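# Ease a crate down a roller lane to its stop

## Task

Move the crate down the roller lane until it rests against the stop. It must not strike the stop hard, and a can standing on the crate's lid must not slide a long way, be lifted off or fall. Release the crate at the end.

## Robot and tools

Robots: six identical i2rt Big YAM arms, arm1 to arm6. Each has six revolute joints, a two-finger gripper and a wrist camera (armN_cam_wrist). A fixed room camera, cam_high, also watches. arm1, arm2 and arm3 stand on the +y side (y about +0.65 to +0.70); arm4, arm5 and arm6 on the -y side (y about -0.65). Each foot faces along its own +x. The hand reaches roughly 1.0 m from the joint1 axis.

Frame: one shared scene frame, metres, origin on the floor, +z up. The hand point lies between the finger pads, about 1 cm behind the tips. Fingers point along the hand's +z and open along its y. Quaternions are written w, x, y, z.

Tool move: keys are arm1..arm6 and cameras. Each arm key is an object that may hold joints, target (optionally with speed), or both. An arm left out gets nothing new but may keep pushing toward an earlier target.
- joints: absolute targets by name. joint1_rad -2.879 to 2.879 (turns about the foot, positive counter-clockwise seen from above); joint2_rad 0 to 3.141 (shoulder, 0 = upper arm back and level, positive lifts it up and forward); joint3_rad 0 to 3.019 (elbow, 0 = folded); joint4_rad -1.692 to 1.57 (hand pitch, positive tips fingers up); joint5_rad -1.57 to 1.57 (hand sideways, positive to the arm's right); joint6_rad -2.094 to 2.094 (roll, positive clockwise seen from behind). Units are rad. gripper_m 0 to 0.093 is the fingertip gap in metres. Tolerances for done: ±0.045, ±0.14, ±0.09, ±0.055, ±0.03, ±0.035 rad, gripper ±0.003 m. If target is also given, joints may contain gripper_m only.
- target: one list of seven numbers per arm, [x, y, z, qw, qx, qy, qz]. It is an absolute hand pose in the scene frame, in the same form the result's hand line uses. The hand follows a straight line from its current hand_target toward it.
- speed: top path speed in m/s, 0.002 to 0.5, default 0.25. Rotation is capped at twice that value in rad/s. It is only valid with target.
- All motions in one call begin together. All hand paths in a call finish together, paced by the slowest. A path that would need more than 10 s is cut off short. Each step the commanded pose is kept within 100 mm and 20 degrees of the measured hand. Hands lag, drift and can overshoot speed, most when the arm is near straight. Expect to end 1 cm or more off.
- cameras: a list of camera names, or "all". Leaving it out or null gives all; [] gives none. An unknown key or name makes the call invalid. An out-of-range value gets it refused. After a refusal or a stop, the later move, wait and finished_scene calls in that reply are skipped.

Tool wait: seconds 0 to 10, plus cameras. Nothing new is commanded, and it returns the full state and images.

Tool zoom_image: camera plus region [x0, y0, x1, y1] in pixels of that camera's last image, at most 504 by 504. Only cameras in the latest images can be zoomed.

Tool read_manual: section "licences"; it only returns text. Tool finished_scene: scene is the current scene's number. It ends the scene for good, so the crate must already be resting against the stop and released.

Reading results: The move line gives each commanded robot "done" or its worst status. joint_status and hand_status tell how each motion ended:
- off_target: the joint stopped short and may still push.
- time_out: the joint could not finish. Its target is pulled near where it stands and it keeps pushing. Send the reported position to relax it.
- not_followed, "joint command not followed", "pose unreachable": the self/arm-collision check blocked the command. The arm may keep trying until given new targets.
- on_its_own: motion you did not command. Its "held at" value is a target, not a reading.
- Robots under "as last shown" were not commanded, and their omitted lines repeat old values.
- hand_target is the pose the drives currently aim for; under load the hand may rest short of it.
- Joint velocities are in rad/s (gripper m/s); "within noise" means still.
- Joint torques include the arm's own weight and carry per-arm offsets. Entries 3 and 4 wrap at ±28 N m.
- MOTOR HOT appears near 85 °C. At 100 °C the arm goes limp and drops whatever it holds for 30 to 60 s (OVER-TEMPERATURE FAULT). Keys it blocked say limit_stop_at_motor_heat; resend them afterwards.

Gripper readings: when squeezing a rigid part, gripper_m may read up to 0.005 m narrower than the part, or about 0.002 m wider. Closed on nothing it reads 0.000 to 0.003. To hold firmly, aim about 0.005 m below the first-touch reading. To release, command well above the reading.

Cameras: calibration K, distortion and T_world_to_cam are given per camera. Use them only as approximate; the room camera may have shifted slightly. Wrist camera poses depend on the reported joints.

Cautions:
- Two arms must not press hard on each other. A gripper closing on another arm's fingers counts as such a press. The clearance check may act too late, and it ignores fingers, gripper housings and cameras.
- Arms keep pushing on contact and do not wait for one another.
- Guide the crate gently so it meets the stop slowly. Keep the lid level and smooth so the can neither slides far nor is lifted or tipped.
- Do not push objects out of the work area or onto the floor. Do not release the crate while it is still moving.
- Avoid long stretched-out holds and pushes toward unreachable poses, which heat the motors.
- A loose object may be briefly nudged by outside disturbances.

Each tool is called after "Emit:" as a command line: name --argument value for each argument, lists and objects as JSON in quotes; but a table of rows of numbers goes row by row, as --pt "numbers of a row", without its own name.

## Session

Emit:
move

Scene clock: 0.00 s.
Joint torques (N m): no reading
Heat: arm1: hottest joint6_rad 30 °C; arm2: hottest joint1_rad 36 °C; arm3: hottest joint1_rad 33 °C; arm4: hottest joint2_rad 36 °C; arm5: hottest joint4_rad 30 °C; arm6: hottest joint1_rad 33 °C.
Joint velocities: within noise
arm1.joint_positions: joint1_rad=+0.663 joint2_rad=+0.482 joint3_rad=+1.331 joint4_rad=-1.298 joint5_rad=-0.081 joint6_rad=-0.422 gripper_m=+0.09396
arm1.joint_status: not commanded
arm1.hand: x=-1.0478 y=+0.5501 z=+1.4913 quat_wxyz=(-0.454, -0.141, -0.834, +0.279) (m; scene frame)
arm1.hand_target: x=-1.0501 y=+0.5526 z=+1.5040 quat_wxyz=(-0.464, -0.139, -0.827, +0.286) (m; scene frame)
arm1.hand_status: not commanded
arm2.joint_positions: joint1_rad=+0.158 joint2_rad=+0.620 joint3_rad=+1.382 joint4_rad=-1.370 joint5_rad=+0.131 joint6_rad=-0.260 gripper_m=+0.09396
arm2.joint_status: not commanded
arm2.hand: x=-0.1139 y=+0.4276 z=+1.2714 quat_wxyz=(-0.232, -0.566, -0.677, +0.410) (m; scene frame)
arm2.hand_target: x=-0.1137 y=+0.4301 z=+1.2809 quat_wxyz=(-0.238, -0.563, -0.672, +0.418) (m; scene frame)
arm2.hand_status: not commanded
arm3.joint_positions: joint1_rad=+0.151 joint2_rad=+0.467 joint3_rad=+1.334 joint4_rad=-1.271 joint5_rad=-0.243 joint6_rad=+0.486 gripper_m=+0.09396
arm3.joint_status: not commanded
arm3.hand: x=+0.9692 y=+0.5311 z=+1.5333 quat_wxyz=(-0.540, -0.620, -0.550, +0.147) (m; scene frame)
arm3.hand_target: x=+0.9684 y=+0.5354 z=+1.5434 quat_wxyz=(-0.549, -0.613, -0.547, +0.152) (m; scene frame)
arm3.hand_status: not commanded
arm4.joint_positions: joint1_rad=-0.110 joint2_rad=+0.514 joint3_rad=+1.452 joint4_rad=-1.290 joint5_rad=-0.009 joint6_rad=-0.312 gripper_m=+0.09396
arm4.joint_status: not commanded
arm4.hand: x=+1.4754 y=-0.4592 z=+1.3811 quat_wxyz=(-0.442, +0.695, -0.439, -0.360) (m; scene frame)
arm4.hand_target: x=+1.4757 y=-0.4632 z=+1.3911 quat_wxyz=(-0.450, +0.689, -0.435, -0.366) (m; scene frame)
arm4.hand_status: not commanded
arm5.joint_positions: joint1_rad=+0.141 joint2_rad=+0.633 joint3_rad=+1.459 joint4_rad=-1.331 joint5_rad=-0.112 joint6_rad=-0.267 gripper_m=+0.09396
arm5.joint_status: not commanded
arm5.hand: x=+0.4624 y=-0.4233 z=+1.5062 quat_wxyz=(-0.356, +0.717, -0.479, -0.361) (m; scene frame)
arm5.hand_target: x=+0.4627 y=-0.4262 z=+1.5148 quat_wxyz=(-0.363, +0.713, -0.476, -0.367) (m; scene frame)
arm5.hand_status: not commanded
arm6.joint_positions: joint1_rad=+0.354 joint2_rad=+0.649 joint3_rad=+1.337 joint4_rad=-1.150 joint5_rad=-0.146 joint6_rad=+0.243 gripper_m=+0.09396
arm6.joint_status: not commanded
arm6.hand: x=-0.8306 y=-0.4373 z=+1.2798 quat_wxyz=(-0.173, +0.679, -0.508, -0.500) (m; scene frame)
arm6.hand_target: x=-0.8296 y=-0.4395 z=+1.2895 quat_wxyz=(-0.177, +0.676, -0.504, -0.508) (m; scene frame)
arm6.hand_status: not commanded
pictures: arm1_cam_wrist, arm2_cam_wrist, arm3_cam_wrist, arm4_cam_wrist, arm5_cam_wrist, arm6_cam_wrist, cam_high

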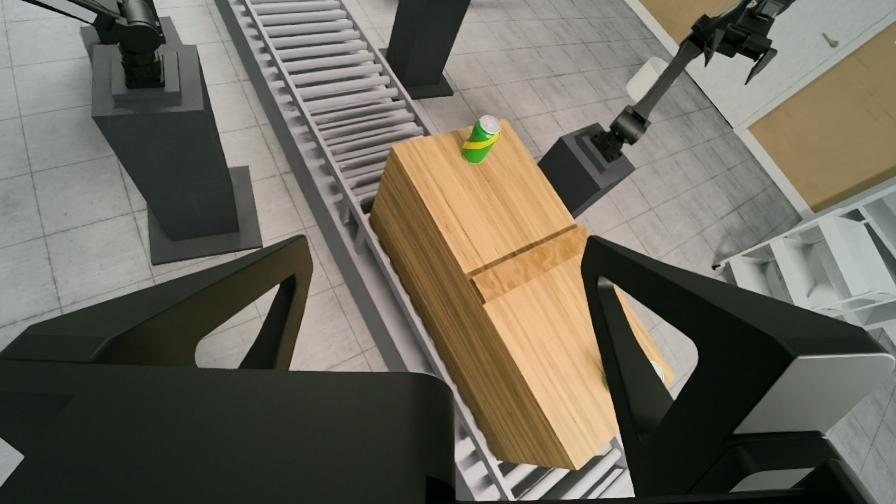

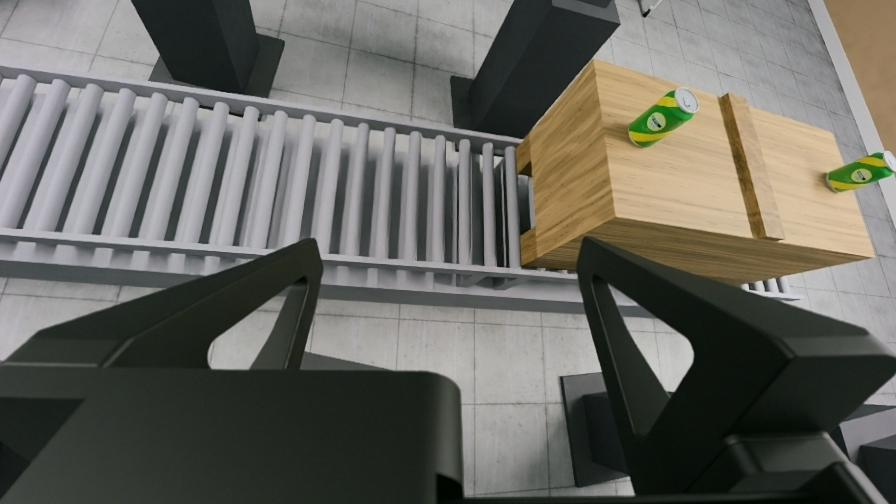

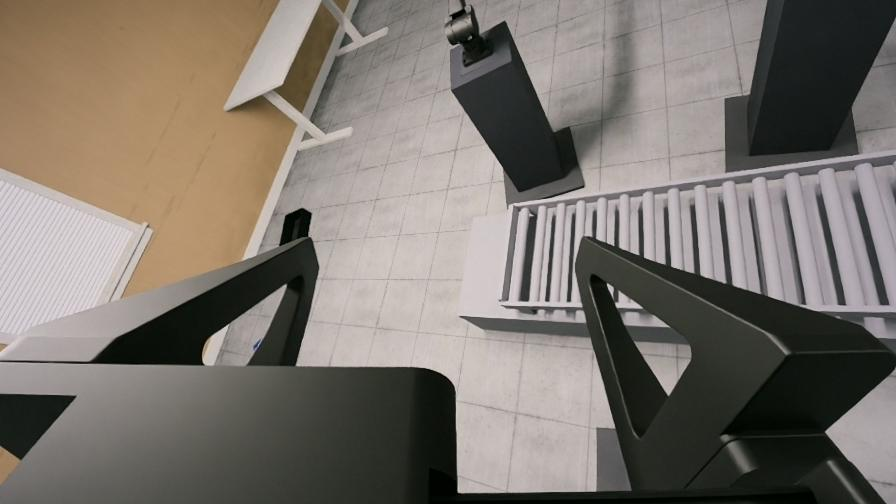

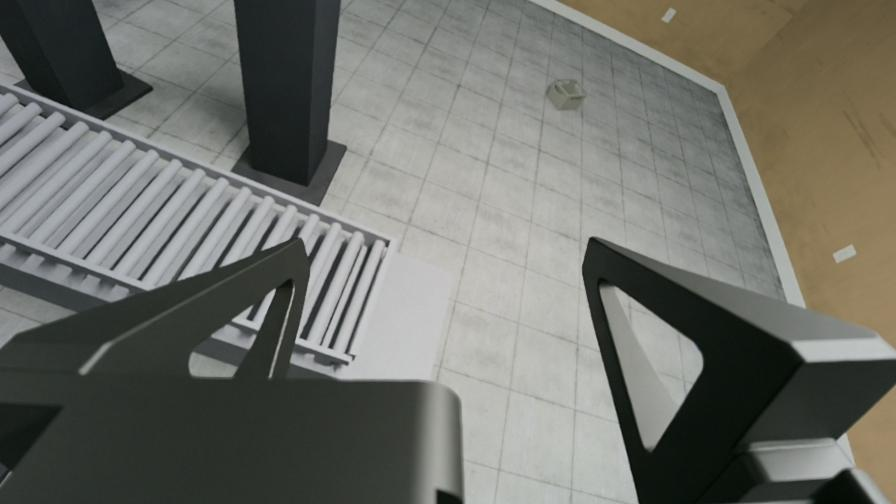

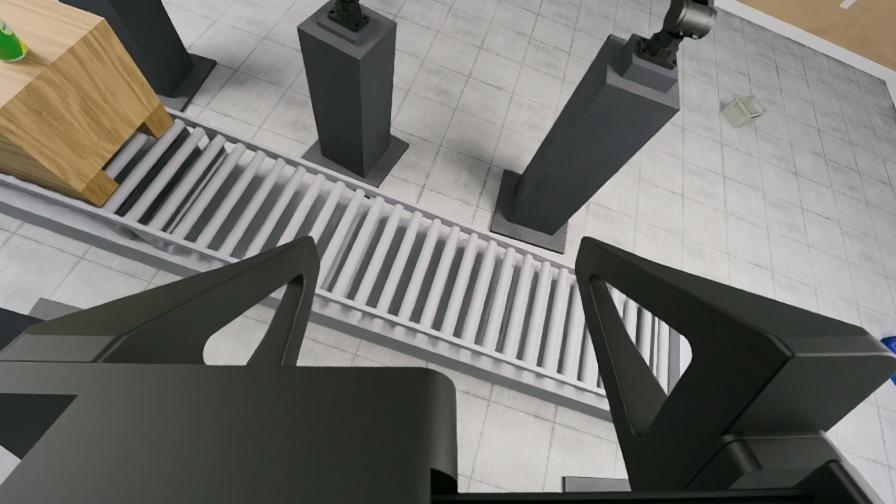

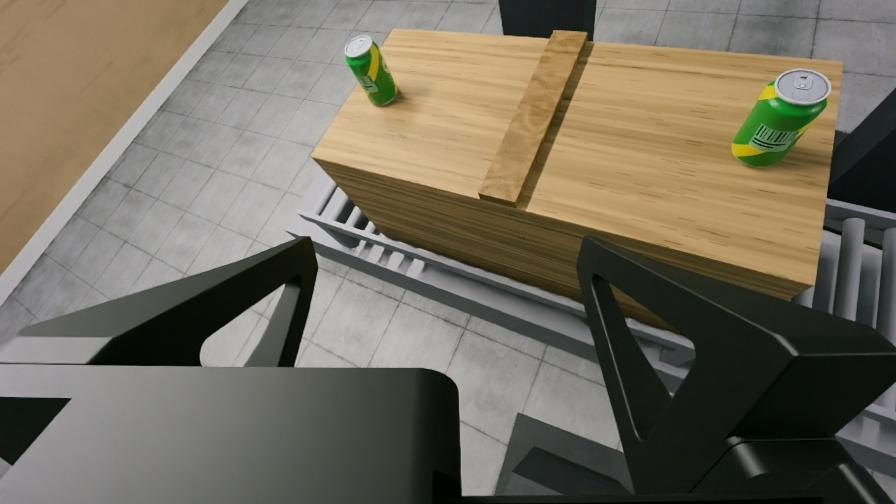

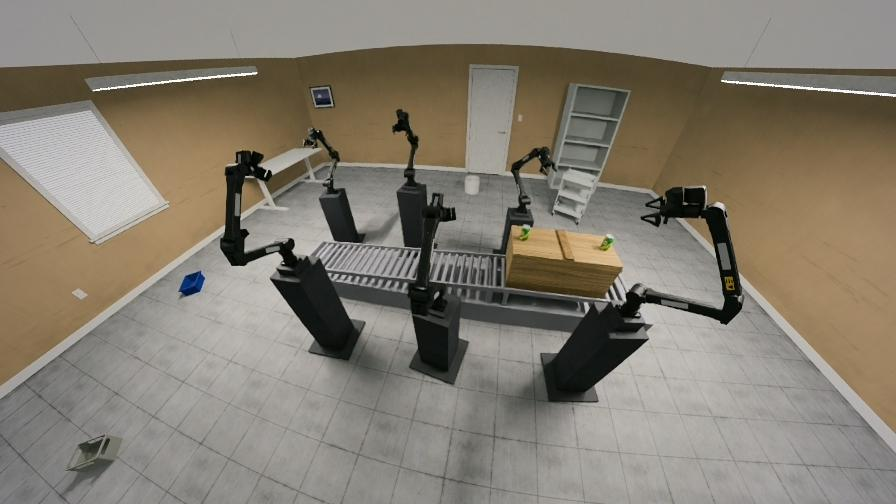

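Emit:
move --arm6 '{"target":[-0.98,-0.12,1.02,0,0.7071,-0.7071,0]}' --arm2 '{"target":[-0.25,0.1,1.15,0,0.7071,0.7071,0]}' --arm5 '{"target":[0.3,-0.12,1.15,0,0.7071,-0.7071,0]}'

Emit:
zoom_image --camera "arm6_cam_wrist" --region '[200, 100, 700, 400]'

Emit:
zoom_image --camera "arm4_cam_wrist" --region '[150, 150, 500, 450]'

Scene clock: 71.87 s.
Joint torques (N m): arm1=[0.67 5.89 9.35 1.69 0.02 0.06] | arm2=[-1.49 -14.27 11.73 0.38 -0.04 0.04] | arm3=[-0.21 4.25 10.24 1.96 0.01 -0.11] | arm4=[-0.56 2.49 7.43 2.88 -0.01 -0.05] | arm5=[-0.44 -17.61 14.95 0.36 -0.11 0.05] | arm6=[0.56 -22.83 13.61 0.18 -0.05 0.04]
Heat: arm1: hottest joint3_rad 29 °C; arm2: hottest joint1_rad 35 °C; arm3: hottest joint3_rad 40 °C; arm4: hottest joint2_rad 36 °C; arm5: hottest joint3_rad 35 °C; arm6: hottest joint3_rad 36 °C.
move: arm2 off_target; arm5 off_target; arm6 off_target
Joint velocities: within noise
arm1, arm3, arm4: as last shown
arm2.joint_positions: joint1_rad=-0.096 joint2_rad=+1.738 joint3_rad=+2.102 joint4_rad=-1.670 joint5_rad=-0.009 joint6_rad=-0.291 gripper_m=+0.09396
arm2.joint_status: not commanded
arm2.hand: x=-0.2411 y=+0.1034 z=+1.1376 quat_wxyz=(-0.068, -0.693, -0.708, +0.121) (m; scene frame)
arm2.hand_target: x=-0.2497 y=+0.1008 z=+1.1491 quat_wxyz=(-0.073, -0.699, -0.699, +0.131) (m; scene frame)
arm2.hand_status: off_target (0.016 m and 16.0 deg from the pose sent, 0.375 m and 57.0 deg at the start; a joint's target at an end of its range on 50 of 99 steps)
arm5.joint_positions: joint1_rad=+0.425 joint2_rad=+1.808 joint3_rad=+1.734 joint4_rad=-1.513 joint5_rad=+0.019 joint6_rad=+0.342 gripper_m=+0.09396
arm5.joint_status: not commanded
arm5.hand: x=+0.3048 y=-0.1336 z=+1.1427 quat_wxyz=(+0.002, +0.711, -0.703, +0.010) (m; scene frame)
arm5.hand_target: x=+0.3002 y=-0.1206 z=+1.1500 quat_wxyz=(+0.000, +0.707, -0.707, +0.000) (m; scene frame)
arm5.hand_status: off_target (0.016 m and 1.3 deg from the pose sent, 0.495 m and 64.6 deg at the start)
arm6.joint_positions: joint1_rad=+0.396 joint2_rad=+1.949 joint3_rad=+2.123 joint4_rad=-1.679 joint5_rad=-0.003 joint6_rad=+0.465 gripper_m=+0.09396
arm6.joint_status: not commanded
arm6.hand: x=-0.9751 y=-0.1270 z=+1.0112 quat_wxyz=(-0.011, +0.711, -0.702, -0.032) (m; scene frame)
arm6.hand_target: x=-0.9797 y=-0.1207 z=+1.0195 quat_wxyz=(-0.013, +0.707, -0.706, -0.041) (m; scene frame)
arm6.hand_status: off_target (0.012 m and 3.9 deg from the pose sent, 0.436 m and 65.8 deg at the start; a joint's target at an end of its range on 30 of 99 steps)
pictures: arm1_cam_wrist, arm2_cam_wrist, arm3_cam_wrist, arm4_cam_wrist, arm5_cam_wrist, arm6_cam_wrist, cam_high
camera_calibration:
arm2_cam_wrist: T_world_to_cam=[[-0.996027, -0.0345755, 0.082063, -0.332072], [-0.00321951, 0.934924, 0.354834, -0.49577], [-0.0889912, 0.35316, -0.931321, 1.12689], [0, 0, 0, 1]] pos_world=[-0.232066, 0.0540548, 1.25266]
arm5_cam_wrist: T_world_to_cam=[[0.999584, 0.025959, 0.01259, -0.316674], [0.0127152, -0.788094, 0.615423, -0.811704], [0.0258979, -0.615007, -0.788096, 0.93141], [0, 0, 0, 1]] pos_world=[0.302741, -0.0586559, 1.23757]
arm6_cam_wrist: T_world_to_cam=[[0.999293, 0.0217057, -0.030705, 1.0075], [0.0348944, -0.83956, 0.542145, -0.619033], [-0.0140111, -0.542833, -0.839724, 0.891134], [0, 0, 0, 1]] pos_world=[-0.972702, -0.0578466, 1.11485]

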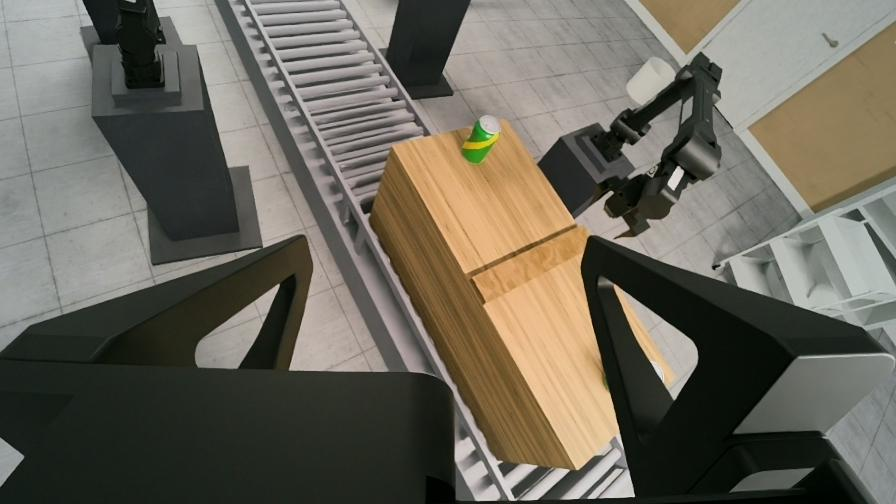

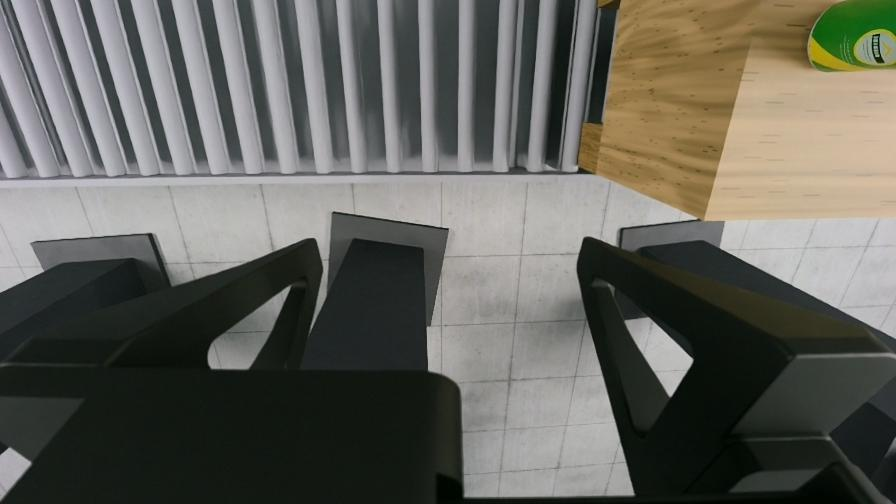

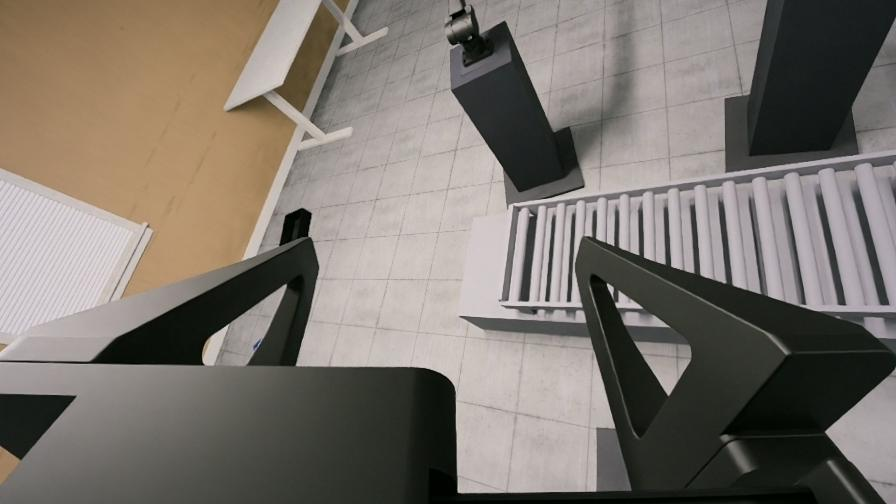

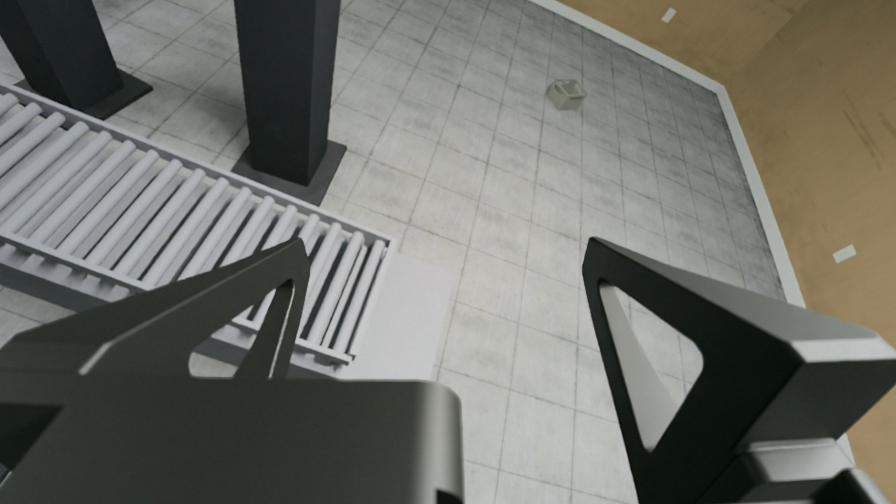

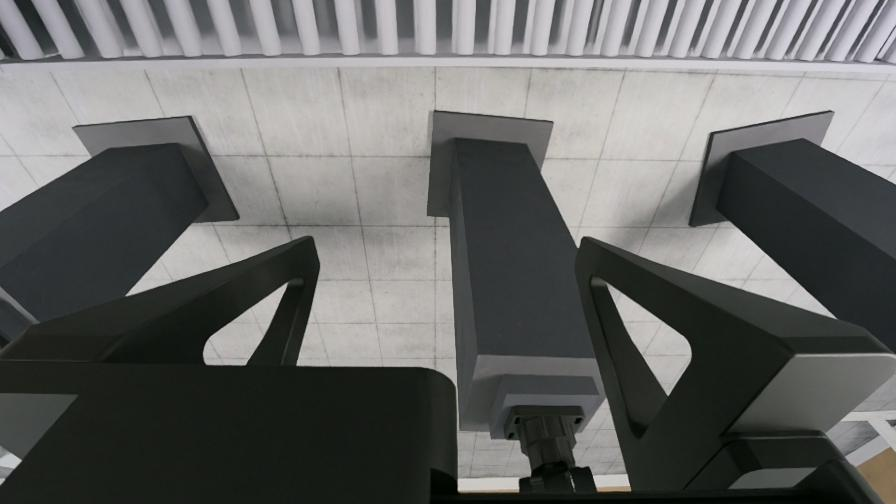

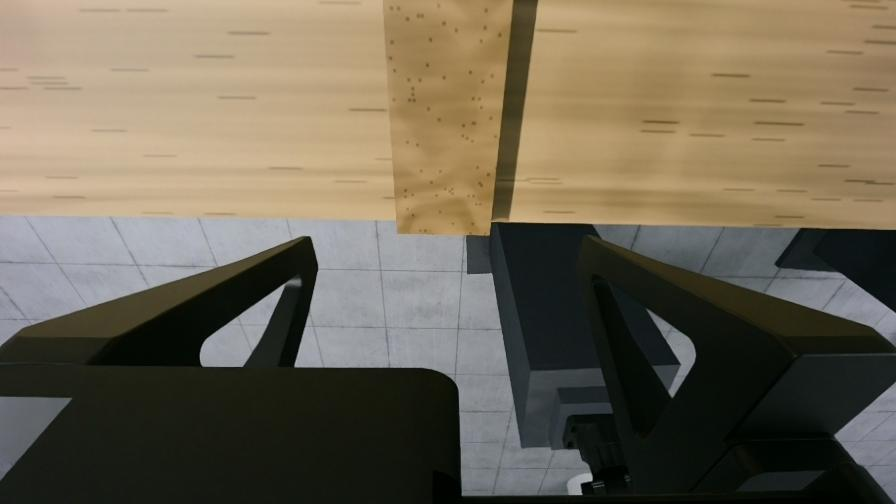

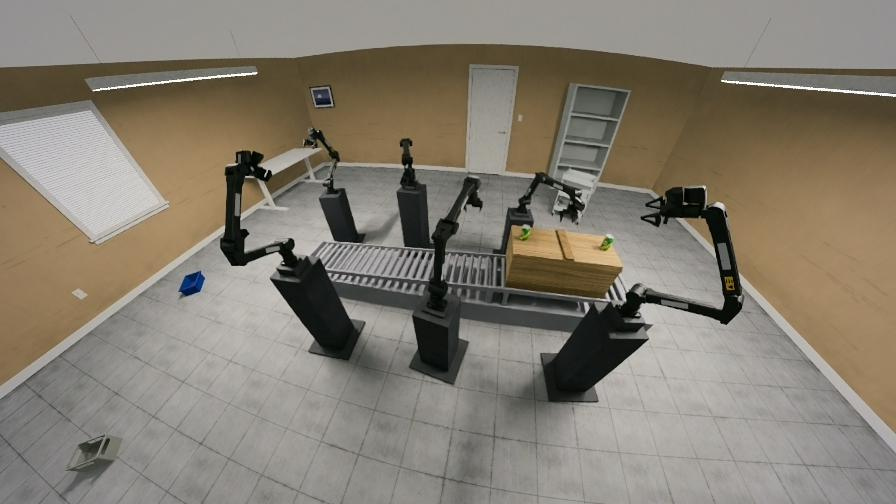

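Scaled by 1.008 from the camera's 896x504 image, which has a finer 1280x720 frame.

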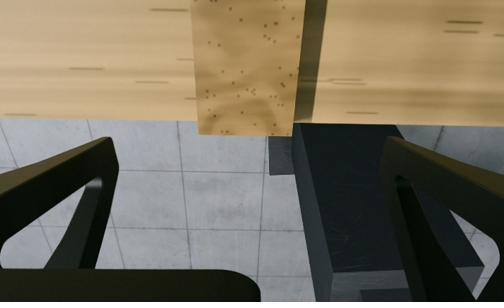

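Scaled by 1.440 from the camera's 896x504 image, which has a finer 1280x720 frame.

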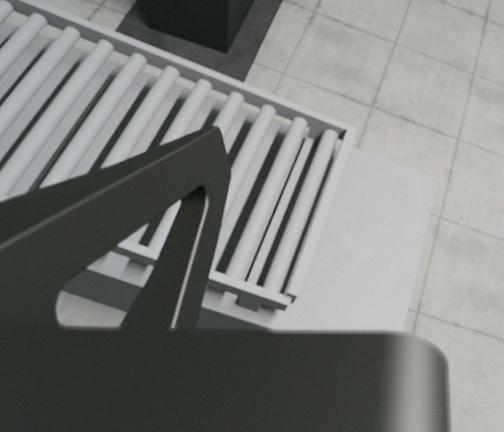

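Emit:
move --arm6 '{"target":[-0.984,-0.115,0.91,0,0.7071,-0.7071,0],"speed":0.1}' --cameras '["arm6_cam_wrist"]'

Emit:
zoom_image --camera "arm6_cam_wrist" --region '[200, 100, 700, 400]'

Scene clock: 84.10 s.
Joint torques (N m): arm1=[0.38 5.95 9.33 1.62 -0.02 0.06] | arm2=[-1.61 -14.1 11.75 0.54 -0.03 0.07] | arm3=[-0.32 4.48 10.24 1.84 0.02 -0.11] | arm4=[-0.67 2.49 7.54 2.88 -0.01 -0.05] | arm5=[-0.44 -17.61 14.95 0.44 -0.11 0.07] | arm6=[0.85 -22.53 9.33 0.95 -0.06 0.04]
Heat: arm1: hottest joint3_rad 30 °C; arm2: hottest joint1_rad 35 °C; arm3: hottest joint3_rad 40 °C; arm4: hottest joint2_rad 36 °C; arm5: hottest joint3_rad 37 °C; arm6: hottest joint3_rad 38 °C.
move: arm6 off_target
Joint velocities: within noise
arm1, arm2, arm3, arm4: as last shown
arm5.joint_positions: joint1_rad=+0.425 joint2_rad=+1.808 joint3_rad=+1.734 joint4_rad=-1.514 joint5_rad=+0.019 joint6_rad=+0.342 gripper_m=+0.09396
arm5.joint_status: not commanded
arm5.hand: x=+0.3049 y=-0.1337 z=+1.1427 quat_wxyz=(+0.003, +0.711, -0.704, +0.010) (m; scene frame)
arm5.hand_target: x=+0.3003 y=-0.1207 z=+1.1500 quat_wxyz=(+0.000, +0.707, -0.707, +0.000) (m; scene frame)
arm5.hand_status: not commanded
arm6.joint_positions: joint1_rad=+0.396 joint2_rad=+2.002 joint3_rad=+1.988 joint4_rad=-1.538 joint5_rad=-0.003 joint6_rad=+0.468 gripper_m=+0.09396
arm6.joint_status: not commanded
arm6.hand: x=-0.9799 y=-0.1167 z=+0.9282 quat_wxyz=(-0.004, +0.711, -0.704, -0.010) (m; scene frame)
arm6.hand_target: x=-0.9838 y=-0.1154 z=+0.9100 quat_wxyz=(+0.000, +0.707, -0.707, +0.000) (m; scene frame)
arm6.hand_status: off_target (0.019 m and 1.3 deg from the pose sent, 0.102 m and 3.9 deg at the start)
pictures: arm6_cam_wrist
camera_calibration:
arm6_cam_wrist: T_world_to_cam=[[0.999793, 0.0175577, -0.010253, 0.990547], [0.020256, -0.816524, 0.576956, -0.609196], [0.00175822, -0.577045, -0.816711, 0.817147], [0, 0, 0, 1]] pos_world=[-0.979439, -0.0432843, 1.02901]

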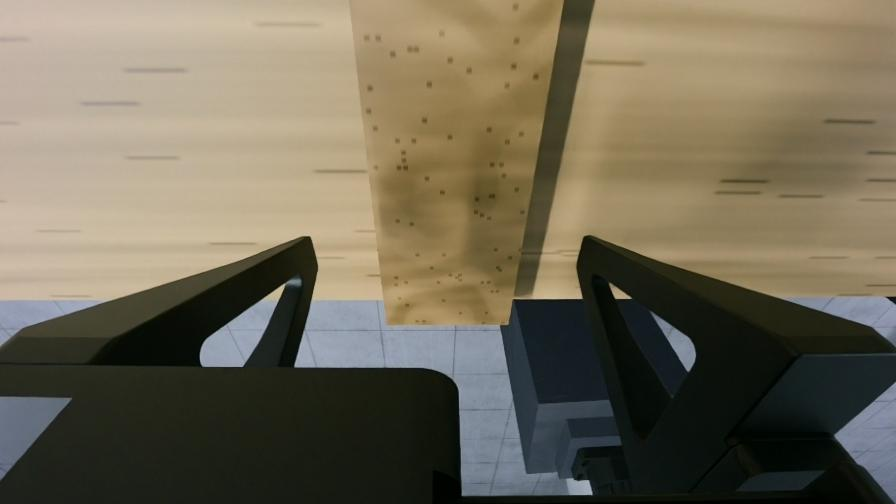

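Scaled by 1.008 from the camera's 896x504 image, which has a finer 1280x720 frame.

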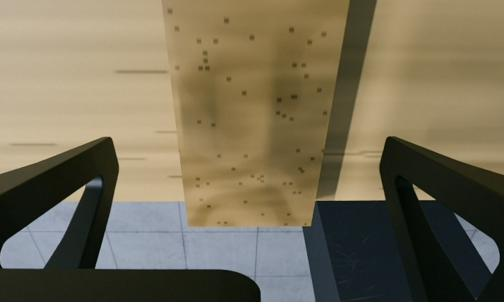

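Emit:
move --arm6 '{"target":[-0.985,-0.11,0.885,0,0.7071,-0.7071,0],"speed":0.08}' --cameras '["arm6_cam_wrist"]'

Scene clock: 88.17 s.
Joint torques (N m): arm1=[0.5 6.01 9.32 1.66 -0.03 0.08] | arm2=[-1.55 -14.56 11.78 0.42 -0.01 0.06] | arm3=[-0.38 4.37 10.21 1.88 0.01 -0.11] | arm4=[-0.62 2.43 7.54 2.84 -0.02 -0.03] | arm5=[-0.5 -17.61 14.95 0.44 -0.11 0.07] | arm6=[0.67 -22.48 9.1 0.96 -0.07 0.02]
Heat: arm1: hottest joint3_rad 30 °C; arm2: hottest joint3_rad 36 °C; arm3: hottest joint3_rad 41 °C; arm4: hottest joint2_rad 36 °C; arm5: hottest joint3_rad 37 °C; arm6: hottest joint3_rad 38 °C.
move: arm6 off_target
Joint velocities: within noise
arm1, arm2, arm3, arm4, arm5: as last shown
arm6.joint_positions: joint1_rad=+0.396 joint2_rad=+2.018 joint3_rad=+1.957 joint4_rad=-1.485 joint5_rad=-0.003 joint6_rad=+0.468 gripper_m=+0.09396
arm6.joint_status: not commanded
arm6.hand: x=-0.9826 y=-0.1113 z=+0.9069 quat_wxyz=(-0.005, +0.710, -0.704, -0.013) (m; scene frame)
arm6.hand_target: x=-0.9847 y=-0.1106 z=+0.8852 quat_wxyz=(+0.000, +0.707, -0.707, +0.000) (m; scene frame)
arm6.hand_status: off_target (0.022 m and 1.7 deg from the pose sent, 0.044 m and 1.3 deg at the start)
pictures: arm6_cam_wrist
camera_calibration:
arm6_cam_wrist: T_world_to_cam=[[0.999765, 0.0172452, -0.0131698, 0.995544], [0.0216789, -0.819829, 0.572198, -0.587106], [-0.000929344, -0.572349, -0.82001, 0.803707], [0, 0, 0, 1]] pos_world=[-0.981834, -0.0384938, 1.0081]

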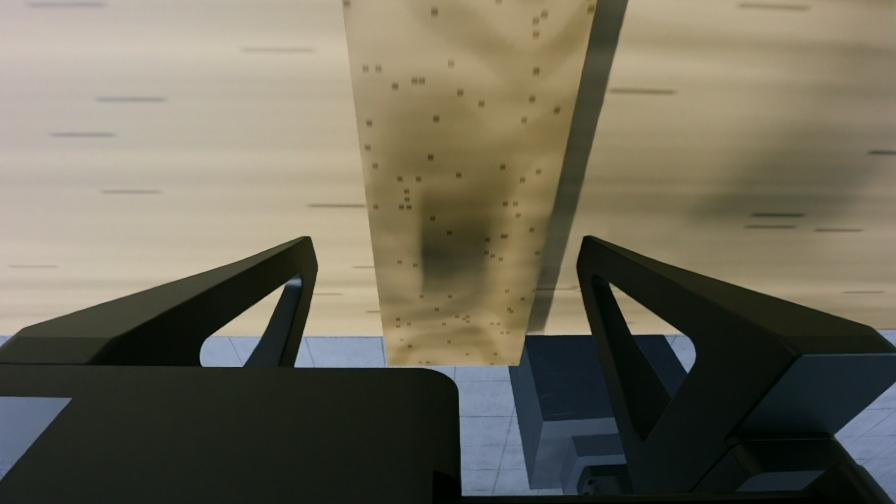

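Emit:
move --arm6 '{"target":[-0.983,-0.107,0.872,0,0.7071,-0.7071,0],"speed":0.08}' --cameras '["arm6_cam_wrist"]'

Emit:
move --arm6 '{"joints":{"gripper_m":0.05}}' --cameras '["arm6_cam_wrist"]'

Scene clock: 95.03 s.
Joint torques (N m): arm1=[0.5 5.95 9.28 1.59 -0.02 0.04] | arm2=[-1.08 -13.86 11.6 0.47 -0.02 0.04] | arm3=[-0.38 4.25 10.22 1.88 0 -0.1] | arm4=[-0.56 2.43 7.53 2.85 -0.01 -0.04] | arm5=[-0.44 -17.61 14.95 0.44 -0.11 0.07] | arm6=[0.26 -22.42 8.95 0.98 -0.07 -0.03]
Heat: arm1: hottest joint3_rad 30 °C; arm2: hottest joint3_rad 37 °C; arm3: hottest joint3_rad 41 °C; arm4: hottest joint2_rad 36 °C; arm5: hottest joint3_rad 38 °C; arm6: hottest joint3_rad 36 °C.
move: arm6 off_target
Joint velocities: within noise
arm1, arm2, arm3, arm4, arm5: as last shown
arm6.joint_positions: joint1_rad=+0.396 joint2_rad=+2.025 joint3_rad=+1.940 joint4_rad=-1.456 joint5_rad=-0.003 joint6_rad=+0.468 gripper_m=+0.09396
arm6.joint_status: not commanded
arm6.hand: x=-0.9836 y=-0.1091 z=+0.8959 quat_wxyz=(-0.006, +0.710, -0.704, -0.014) (m; scene frame)
arm6.hand_target: x=-0.9827 y=-0.1077 z=+0.8723 quat_wxyz=(+0.000, +0.707, -0.707, +0.000) (m; scene frame)
arm6.hand_status: off_target (0.024 m and 1.8 deg from the pose sent, 0.035 m and 1.7 deg at the start)
pictures: arm6_cam_wrist
camera_calibration:
arm6_cam_wrist: T_world_to_cam=[[0.999742, 0.0172984, -0.0146987, 0.997772], [0.022591, -0.821554, 0.569683, -0.576091], [-0.00222122, -0.569868, -0.821733, 0.796415], [0, 0, 0, 1]] pos_world=[-0.982732, -0.0366987, 0.997295]

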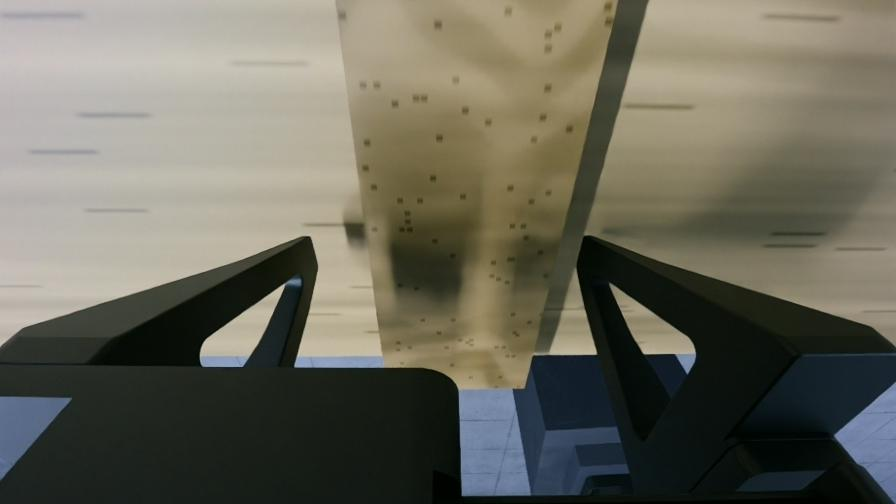

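Scene clock: 95.70 s.
Joint torques (N m): arm1=[0.44 5.83 9.33 1.66 -0.01 0.05] | arm2=[-1.03 -14.56 11.59 0.59 0 0.03] | arm3=[-0.5 4.54 10.24 1.91 0.01 -0.11] | arm4=[-0.73 2.43 7.5 2.84 0 -0.03] | arm5=[-0.5 -17.61 14.95 0.44 -0.11 0.07] | arm6=[0.73 -22.36 9.18 1.06 -0.43 -0.04]
Heat: arm1: hottest joint3_rad 30 °C; arm2: hottest joint3_rad 37 °C; arm3: hottest joint3_rad 41 °C; arm4: hottest joint2_rad 36 °C; arm5: hottest joint3_rad 38 °C; arm6: hottest joint3_rad 36 °C.
move: arm6 off_target
Joint velocities: within noise
arm1, arm2, arm3, arm4, arm5: as last shown
arm6.joint_positions: joint1_rad=+0.391 joint2_rad=+2.025 joint3_rad=+1.937 joint4_rad=-1.459 joint5_rad=+0.005 joint6_rad=+0.468 gripper_m=+0.06093
arm6.joint_status: gripper_m off_target (ended at +0.06097, target +0.05000)
arm6.hand: x=-0.9787 y=-0.1081 z=+0.8949 quat_wxyz=(-0.009, +0.708, -0.706, -0.011) (m; scene frame)
arm6.hand_target: x=-0.9827 y=-0.1077 z=+0.8724 quat_wxyz=(+0.000, +0.707, -0.707, +0.000) (m; scene frame)
arm6.hand_status: not commanded
pictures: arm6_cam_wrist
camera_calibration:
arm6_cam_wrist: T_world_to_cam=[[0.999923, 0.0113407, -0.0049701, 0.983632], [0.01215, -0.821342, 0.570306, -0.585415], [0.0023855, -0.570323, -0.821417, 0.800385], [0, 0, 0, 1]] pos_world=[-0.978353, -0.0355029, 0.996204]

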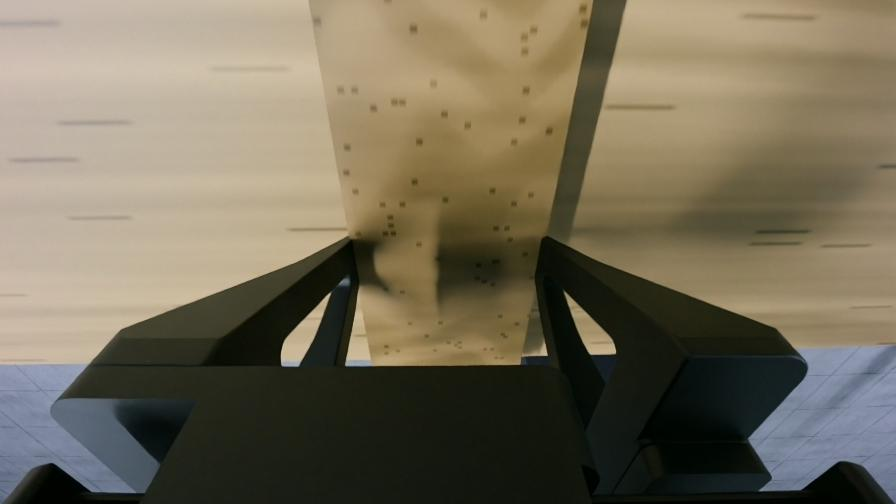

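Emit:
move --arm6 '{"target":[-0.7,-0.108,0.873,0,0.7071,-0.7071,0],"speed":0.06}' --cameras '["arm6_cam_wrist","cam_high"]'

Scene clock: 106.93 s.
Joint torques (N m): arm1=[0.44 5.95 9.28 1.7 -0.02 0.06] | arm2=[-1.26 -14.27 11.66 0.46 -0.06 0.02] | arm3=[-0.5 4.25 10.28 1.92 0.02 -0.1] | arm4=[-0.62 2.43 7.49 2.88 0 -0.04] | arm5=[-0.5 -17.61 14.95 0.44 -0.11 0.07] | arm6=[-0.09 -20.19 7.83 1.03 -0.68 -0.19]
Heat: arm1: hottest joint3_rad 31 °C; arm2: hottest joint3_rad 38 °C; arm3: hottest joint3_rad 41 °C; arm4: hottest joint2_rad 36 °C; arm5: hottest joint3_rad 39 °C; arm6: hottest joint2_rad 36 °C.
move: arm6 off_target
Joint velocities: within noise
arm1, arm2, arm3, arm4, arm5: as last shown
arm5.joint_positions: joint1_rad=+0.425 joint2_rad=+1.808 joint3_rad=+1.734 joint4_rad=-1.514 joint5_rad=+0.019 joint6_rad=+0.343 gripper_m=+0.09396
arm5.hand: x=+0.3049 y=-0.1337 z=+1.1427 quat_wxyz=(+0.003, +0.710, -0.704, +0.010) (m; scene frame)
arm6.joint_positions: joint1_rad=-0.058 joint2_rad=+1.841 joint3_rad=+1.648 joint4_rad=-1.352 joint5_rad=+0.011 joint6_rad=+0.025 gripper_m=+0.06094
arm6.joint_status: not commanded
arm6.hand: x=-0.7017 y=-0.1052 z=+0.8924 quat_wxyz=(-0.015, +0.706, -0.708, -0.005) (m; scene frame)
arm6.hand_target: x=-0.7001 y=-0.1084 z=+0.8734 quat_wxyz=(+0.000, +0.707, -0.707, +0.000) (m; scene frame)
arm6.hand_status: off_target (0.020 m and 1.9 deg from the pose sent, 0.280 m and 1.6 deg at the start)
pictures: arm6_cam_wrist, cam_high
camera_calibration:
arm6_cam_wrist: T_world_to_cam=[[0.999915, 0.00563621, 0.0117388, 0.691144], [-0.00204286, -0.822417, 0.568881, -0.593922], [0.0128606, -0.568857, -0.822336, 0.807649], [0, 0, 0, 1]] pos_world=[-0.702686, -0.0329106, 0.993916]

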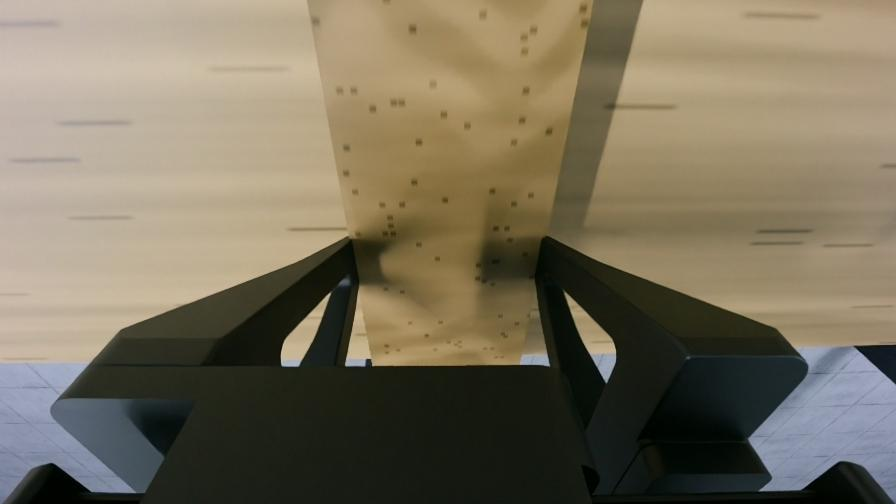

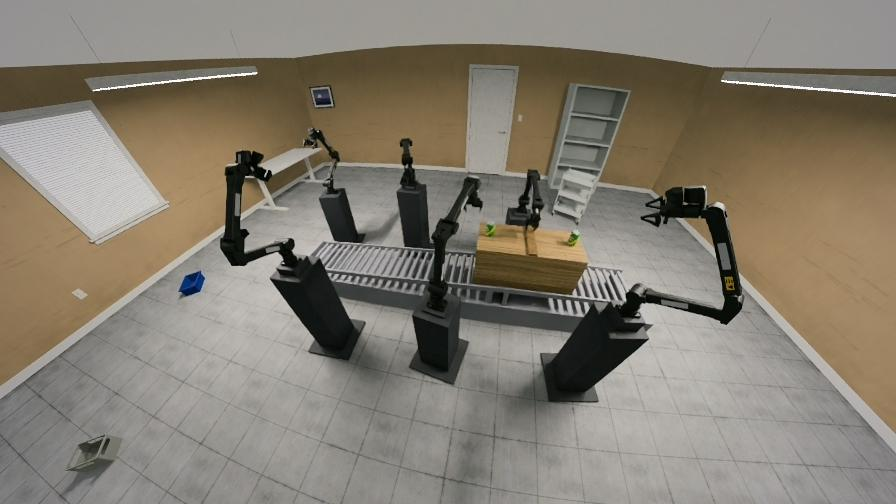

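Emit:
move --arm6 '{"target":[-0.25,-0.108,0.873,0,0.7071,-0.7071,0],"speed":0.08}' --cameras '["arm6_cam_wrist","arm2_cam_wrist","cam_high"]'

Scene clock: 116.30 s.
Joint torques (N m): arm1=[0.5 5.83 9.24 1.57 -0.04 0.04] | arm2=[-1.73 -14.39 11.62 0.36 0 0.02] | arm3=[-0.44 4.54 10.24 1.88 0.01 -0.11] | arm4=[-0.67 2.49 7.51 2.85 -0.01 -0.06] | arm5=[-0.5 -17.61 14.95 0.44 -0.11 0.07] | arm6=[2.96 -27.63 11.66 -2.74 0.13 0.04]
Heat: arm1: hottest joint3_rad 31 °C; arm2: hottest joint3_rad 39 °C; arm3: hottest joint3_rad 41 °C; arm4: hottest joint2_rad 36 °C; arm5: hottest joint3_rad 40 °C; arm6: hottest joint2_rad 37 °C.
move: arm6 off_target
Joint velocities: within noise
arm1, arm2, arm3, arm4, arm5: as last shown
arm6.joint_positions: joint1_rad=-0.770 joint2_rad=+2.335 joint3_rad=+2.428 joint4_rad=-1.582 joint5_rad=-0.005 joint6_rad=-0.675 gripper_m=+0.06096
arm6.joint_status: not commanded
arm6.hand: x=-0.2249 y=-0.1084 z=+0.8833 quat_wxyz=(-0.043, +0.701, -0.711, -0.007) (m; scene frame)
arm6.hand_target: x=-0.2492 y=-0.1080 z=+0.8736 quat_wxyz=(-0.002, +0.707, -0.707, +0.001) (m; scene frame)
arm6.hand_status: off_target (0.027 m and 5.1 deg from the pose sent, 0.452 m and 1.9 deg at the start)
pictures: arm2_cam_wrist, arm6_cam_wrist, cam_high
camera_calibration:
arm2_cam_wrist: T_world_to_cam=[[-0.996065, -0.0338661, 0.0818976, -0.332013], [-0.00261951, 0.934954, 0.35476, -0.495541], [-0.0885848, 0.35315, -0.931364, 1.12703], [0, 0, 0, 1]] pos_world=[-0.232167, 0.0540551, 1.25266]
arm6_cam_wrist: T_world_to_cam=[[0.998772, -0.00807092, 0.0488872, 0.179872], [-0.0329671, -0.84481, 0.53405, -0.569005], [0.0369901, -0.535006, -0.844038, 0.820482], [0, 0, 0, 1]] pos_world=[-0.228759, -0.0402862, 0.987602]

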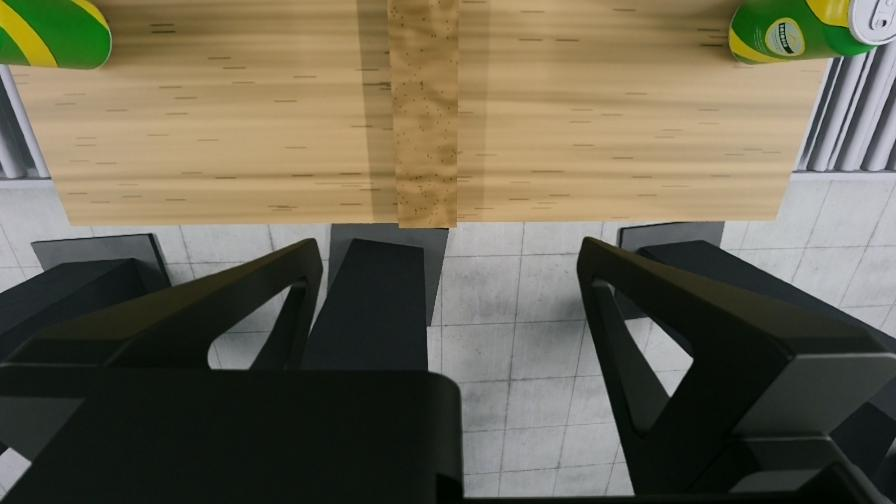

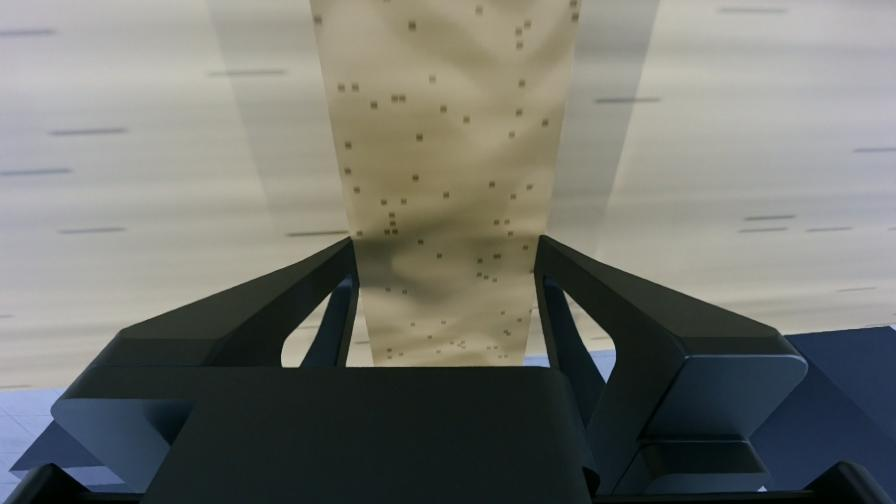

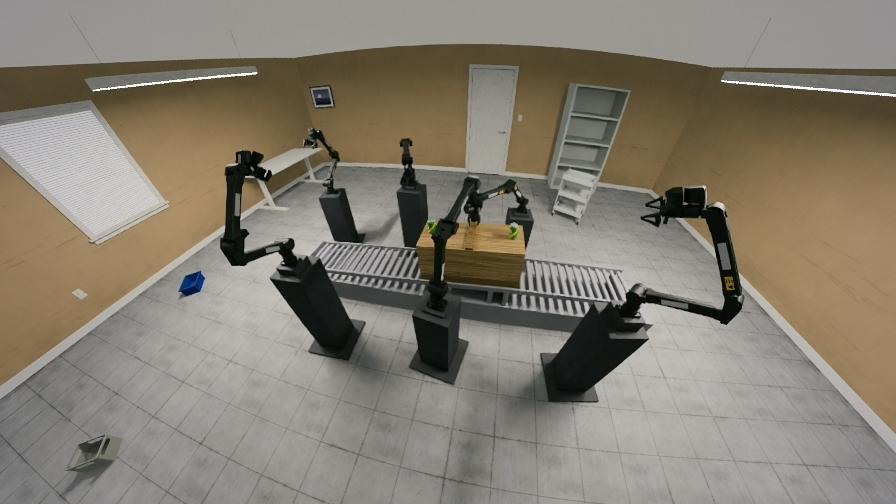

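Emit:
move --arm2 '{"target":[-0.23,0.145,0.96,0,0.7071,0.7071,0],"speed":0.15}' --cameras '["arm2_cam_wrist"]'

Scene clock: 128.10 s.
Joint torques (N m): arm1=[0.15 5.89 9.31 1.69 -0.01 0.05] | arm2=[-0.26 -14.1 8.32 0.49 0.02 0.05] | arm3=[-0.5 4.19 10.22 1.94 0 -0.1] | arm4=[-0.56 2.49 7.5 2.82 -0.01 -0.04] | arm5=[-0.5 -17.61 14.95 0.46 -0.11 0.07] | arm6=[2.96 -27.63 11.64 -2.67 0.13 0.04]
Heat: arm1: hottest joint3_rad 31 °C; arm2: hottest joint3_rad 40 °C; arm3: hottest joint3_rad 42 °C; arm4: hottest joint2_rad 36 °C; arm5: hottest joint3_rad 40 °C; arm6: hottest joint2_rad 37 °C.
move: arm2 done
Joint velocities: within noise
arm1.joint_positions: joint1_rad=+0.663 joint2_rad=+0.482 joint3_rad=+1.331 joint4_rad=-1.298 joint5_rad=-0.081 joint6_rad=-0.422 gripper_m=+0.09396
arm1.joint_status: not commanded
arm1.hand: x=-1.0478 y=+0.5501 z=+1.4913 quat_wxyz=(-0.454, -0.141, -0.834, +0.279) (m; scene frame)
arm1.hand_target: x=-1.0501 y=+0.5526 z=+1.5040 quat_wxyz=(-0.464, -0.139, -0.827, +0.286) (m; scene frame)
arm1.hand_status: not commanded
arm2.joint_positions: joint1_rad=-0.096 joint2_rad=+1.722 joint3_rad=+1.651 joint4_rad=-1.508 joint5_rad=-0.009 joint6_rad=-0.278 gripper_m=+0.09396
arm2.joint_status: not commanded
arm2.hand: x=-0.2298 y=+0.1480 z=+0.9671 quat_wxyz=(-0.002, -0.705, -0.709, +0.001) (m; scene frame)
arm2.hand_target: x=-0.2299 y=+0.1451 z=+0.9601 quat_wxyz=(+0.000, -0.707, -0.707, +0.000) (m; scene frame)
arm2.hand_status: done (0.008 m and 0.5 deg from the pose sent, 0.183 m and 16.0 deg at the start)
arm3.joint_positions: joint1_rad=+0.151 joint2_rad=+0.467 joint3_rad=+1.334 joint4_rad=-1.271 joint5_rad=-0.243 joint6_rad=+0.486 gripper_m=+0.09396
arm3.joint_status: not commanded
arm3.hand: x=+0.9692 y=+0.5311 z=+1.5333 quat_wxyz=(-0.540, -0.620, -0.550, +0.147) (m; scene frame)
arm3.hand_target: x=+0.9684 y=+0.5354 z=+1.5434 quat_wxyz=(-0.549, -0.613, -0.547, +0.152) (m; scene frame)
arm3.hand_status: not commanded
arm4.joint_positions: joint1_rad=-0.110 joint2_rad=+0.514 joint3_rad=+1.452 joint4_rad=-1.290 joint5_rad=-0.009 joint6_rad=-0.312 gripper_m=+0.09396
arm4.joint_status: not commanded
arm4.hand: x=+1.4754 y=-0.4592 z=+1.3811 quat_wxyz=(-0.442, +0.695, -0.439, -0.360) (m; scene frame)
arm4.hand_target: x=+1.4757 y=-0.4632 z=+1.3911 quat_wxyz=(-0.450, +0.689, -0.435, -0.366) (m; scene frame)
arm4.hand_status: not commanded
arm5: as last shown
arm6.joint_positions: joint1_rad=-0.770 joint2_rad=+2.335 joint3_rad=+2.429 joint4_rad=-1.583 joint5_rad=-0.005 joint6_rad=-0.675 gripper_m=+0.06096
arm6.joint_status: not commanded
arm6.hand: x=-0.2248 y=-0.1084 z=+0.8836 quat_wxyz=(-0.043, +0.701, -0.711, -0.007) (m; scene frame)
arm6.hand_target: x=-0.2491 y=-0.1080 z=+0.8739 quat_wxyz=(-0.002, +0.707, -0.707, +0.000) (m; scene frame)
arm6.hand_status: not commanded
pictures: arm2_cam_wrist
camera_calibration:
arm2_cam_wrist: T_world_to_cam=[[-0.999544, -0.0301222, -0.00208662, -0.225336], [-0.0256547, 0.81079, 0.584774, -0.686132], [-0.0159229, 0.584561, -0.811193, 0.819747], [0, 0, 0, 1]] pos_world=[-0.229783, 0.0703295, 1.06574]

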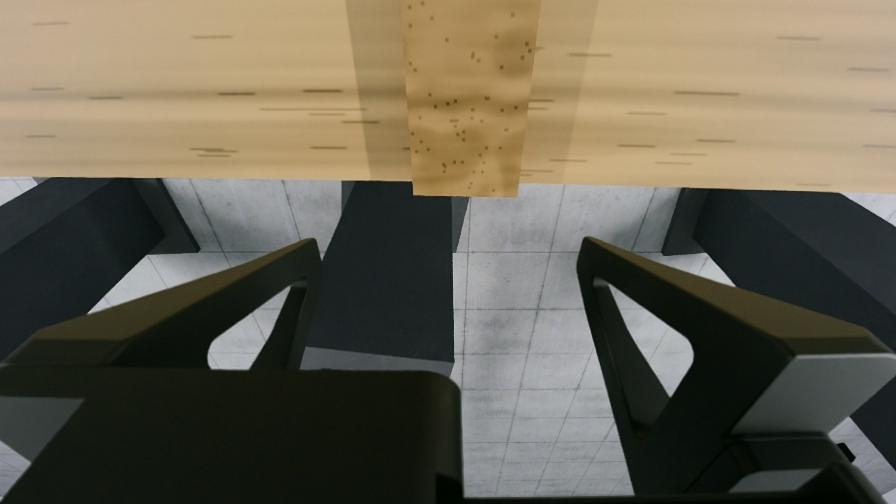

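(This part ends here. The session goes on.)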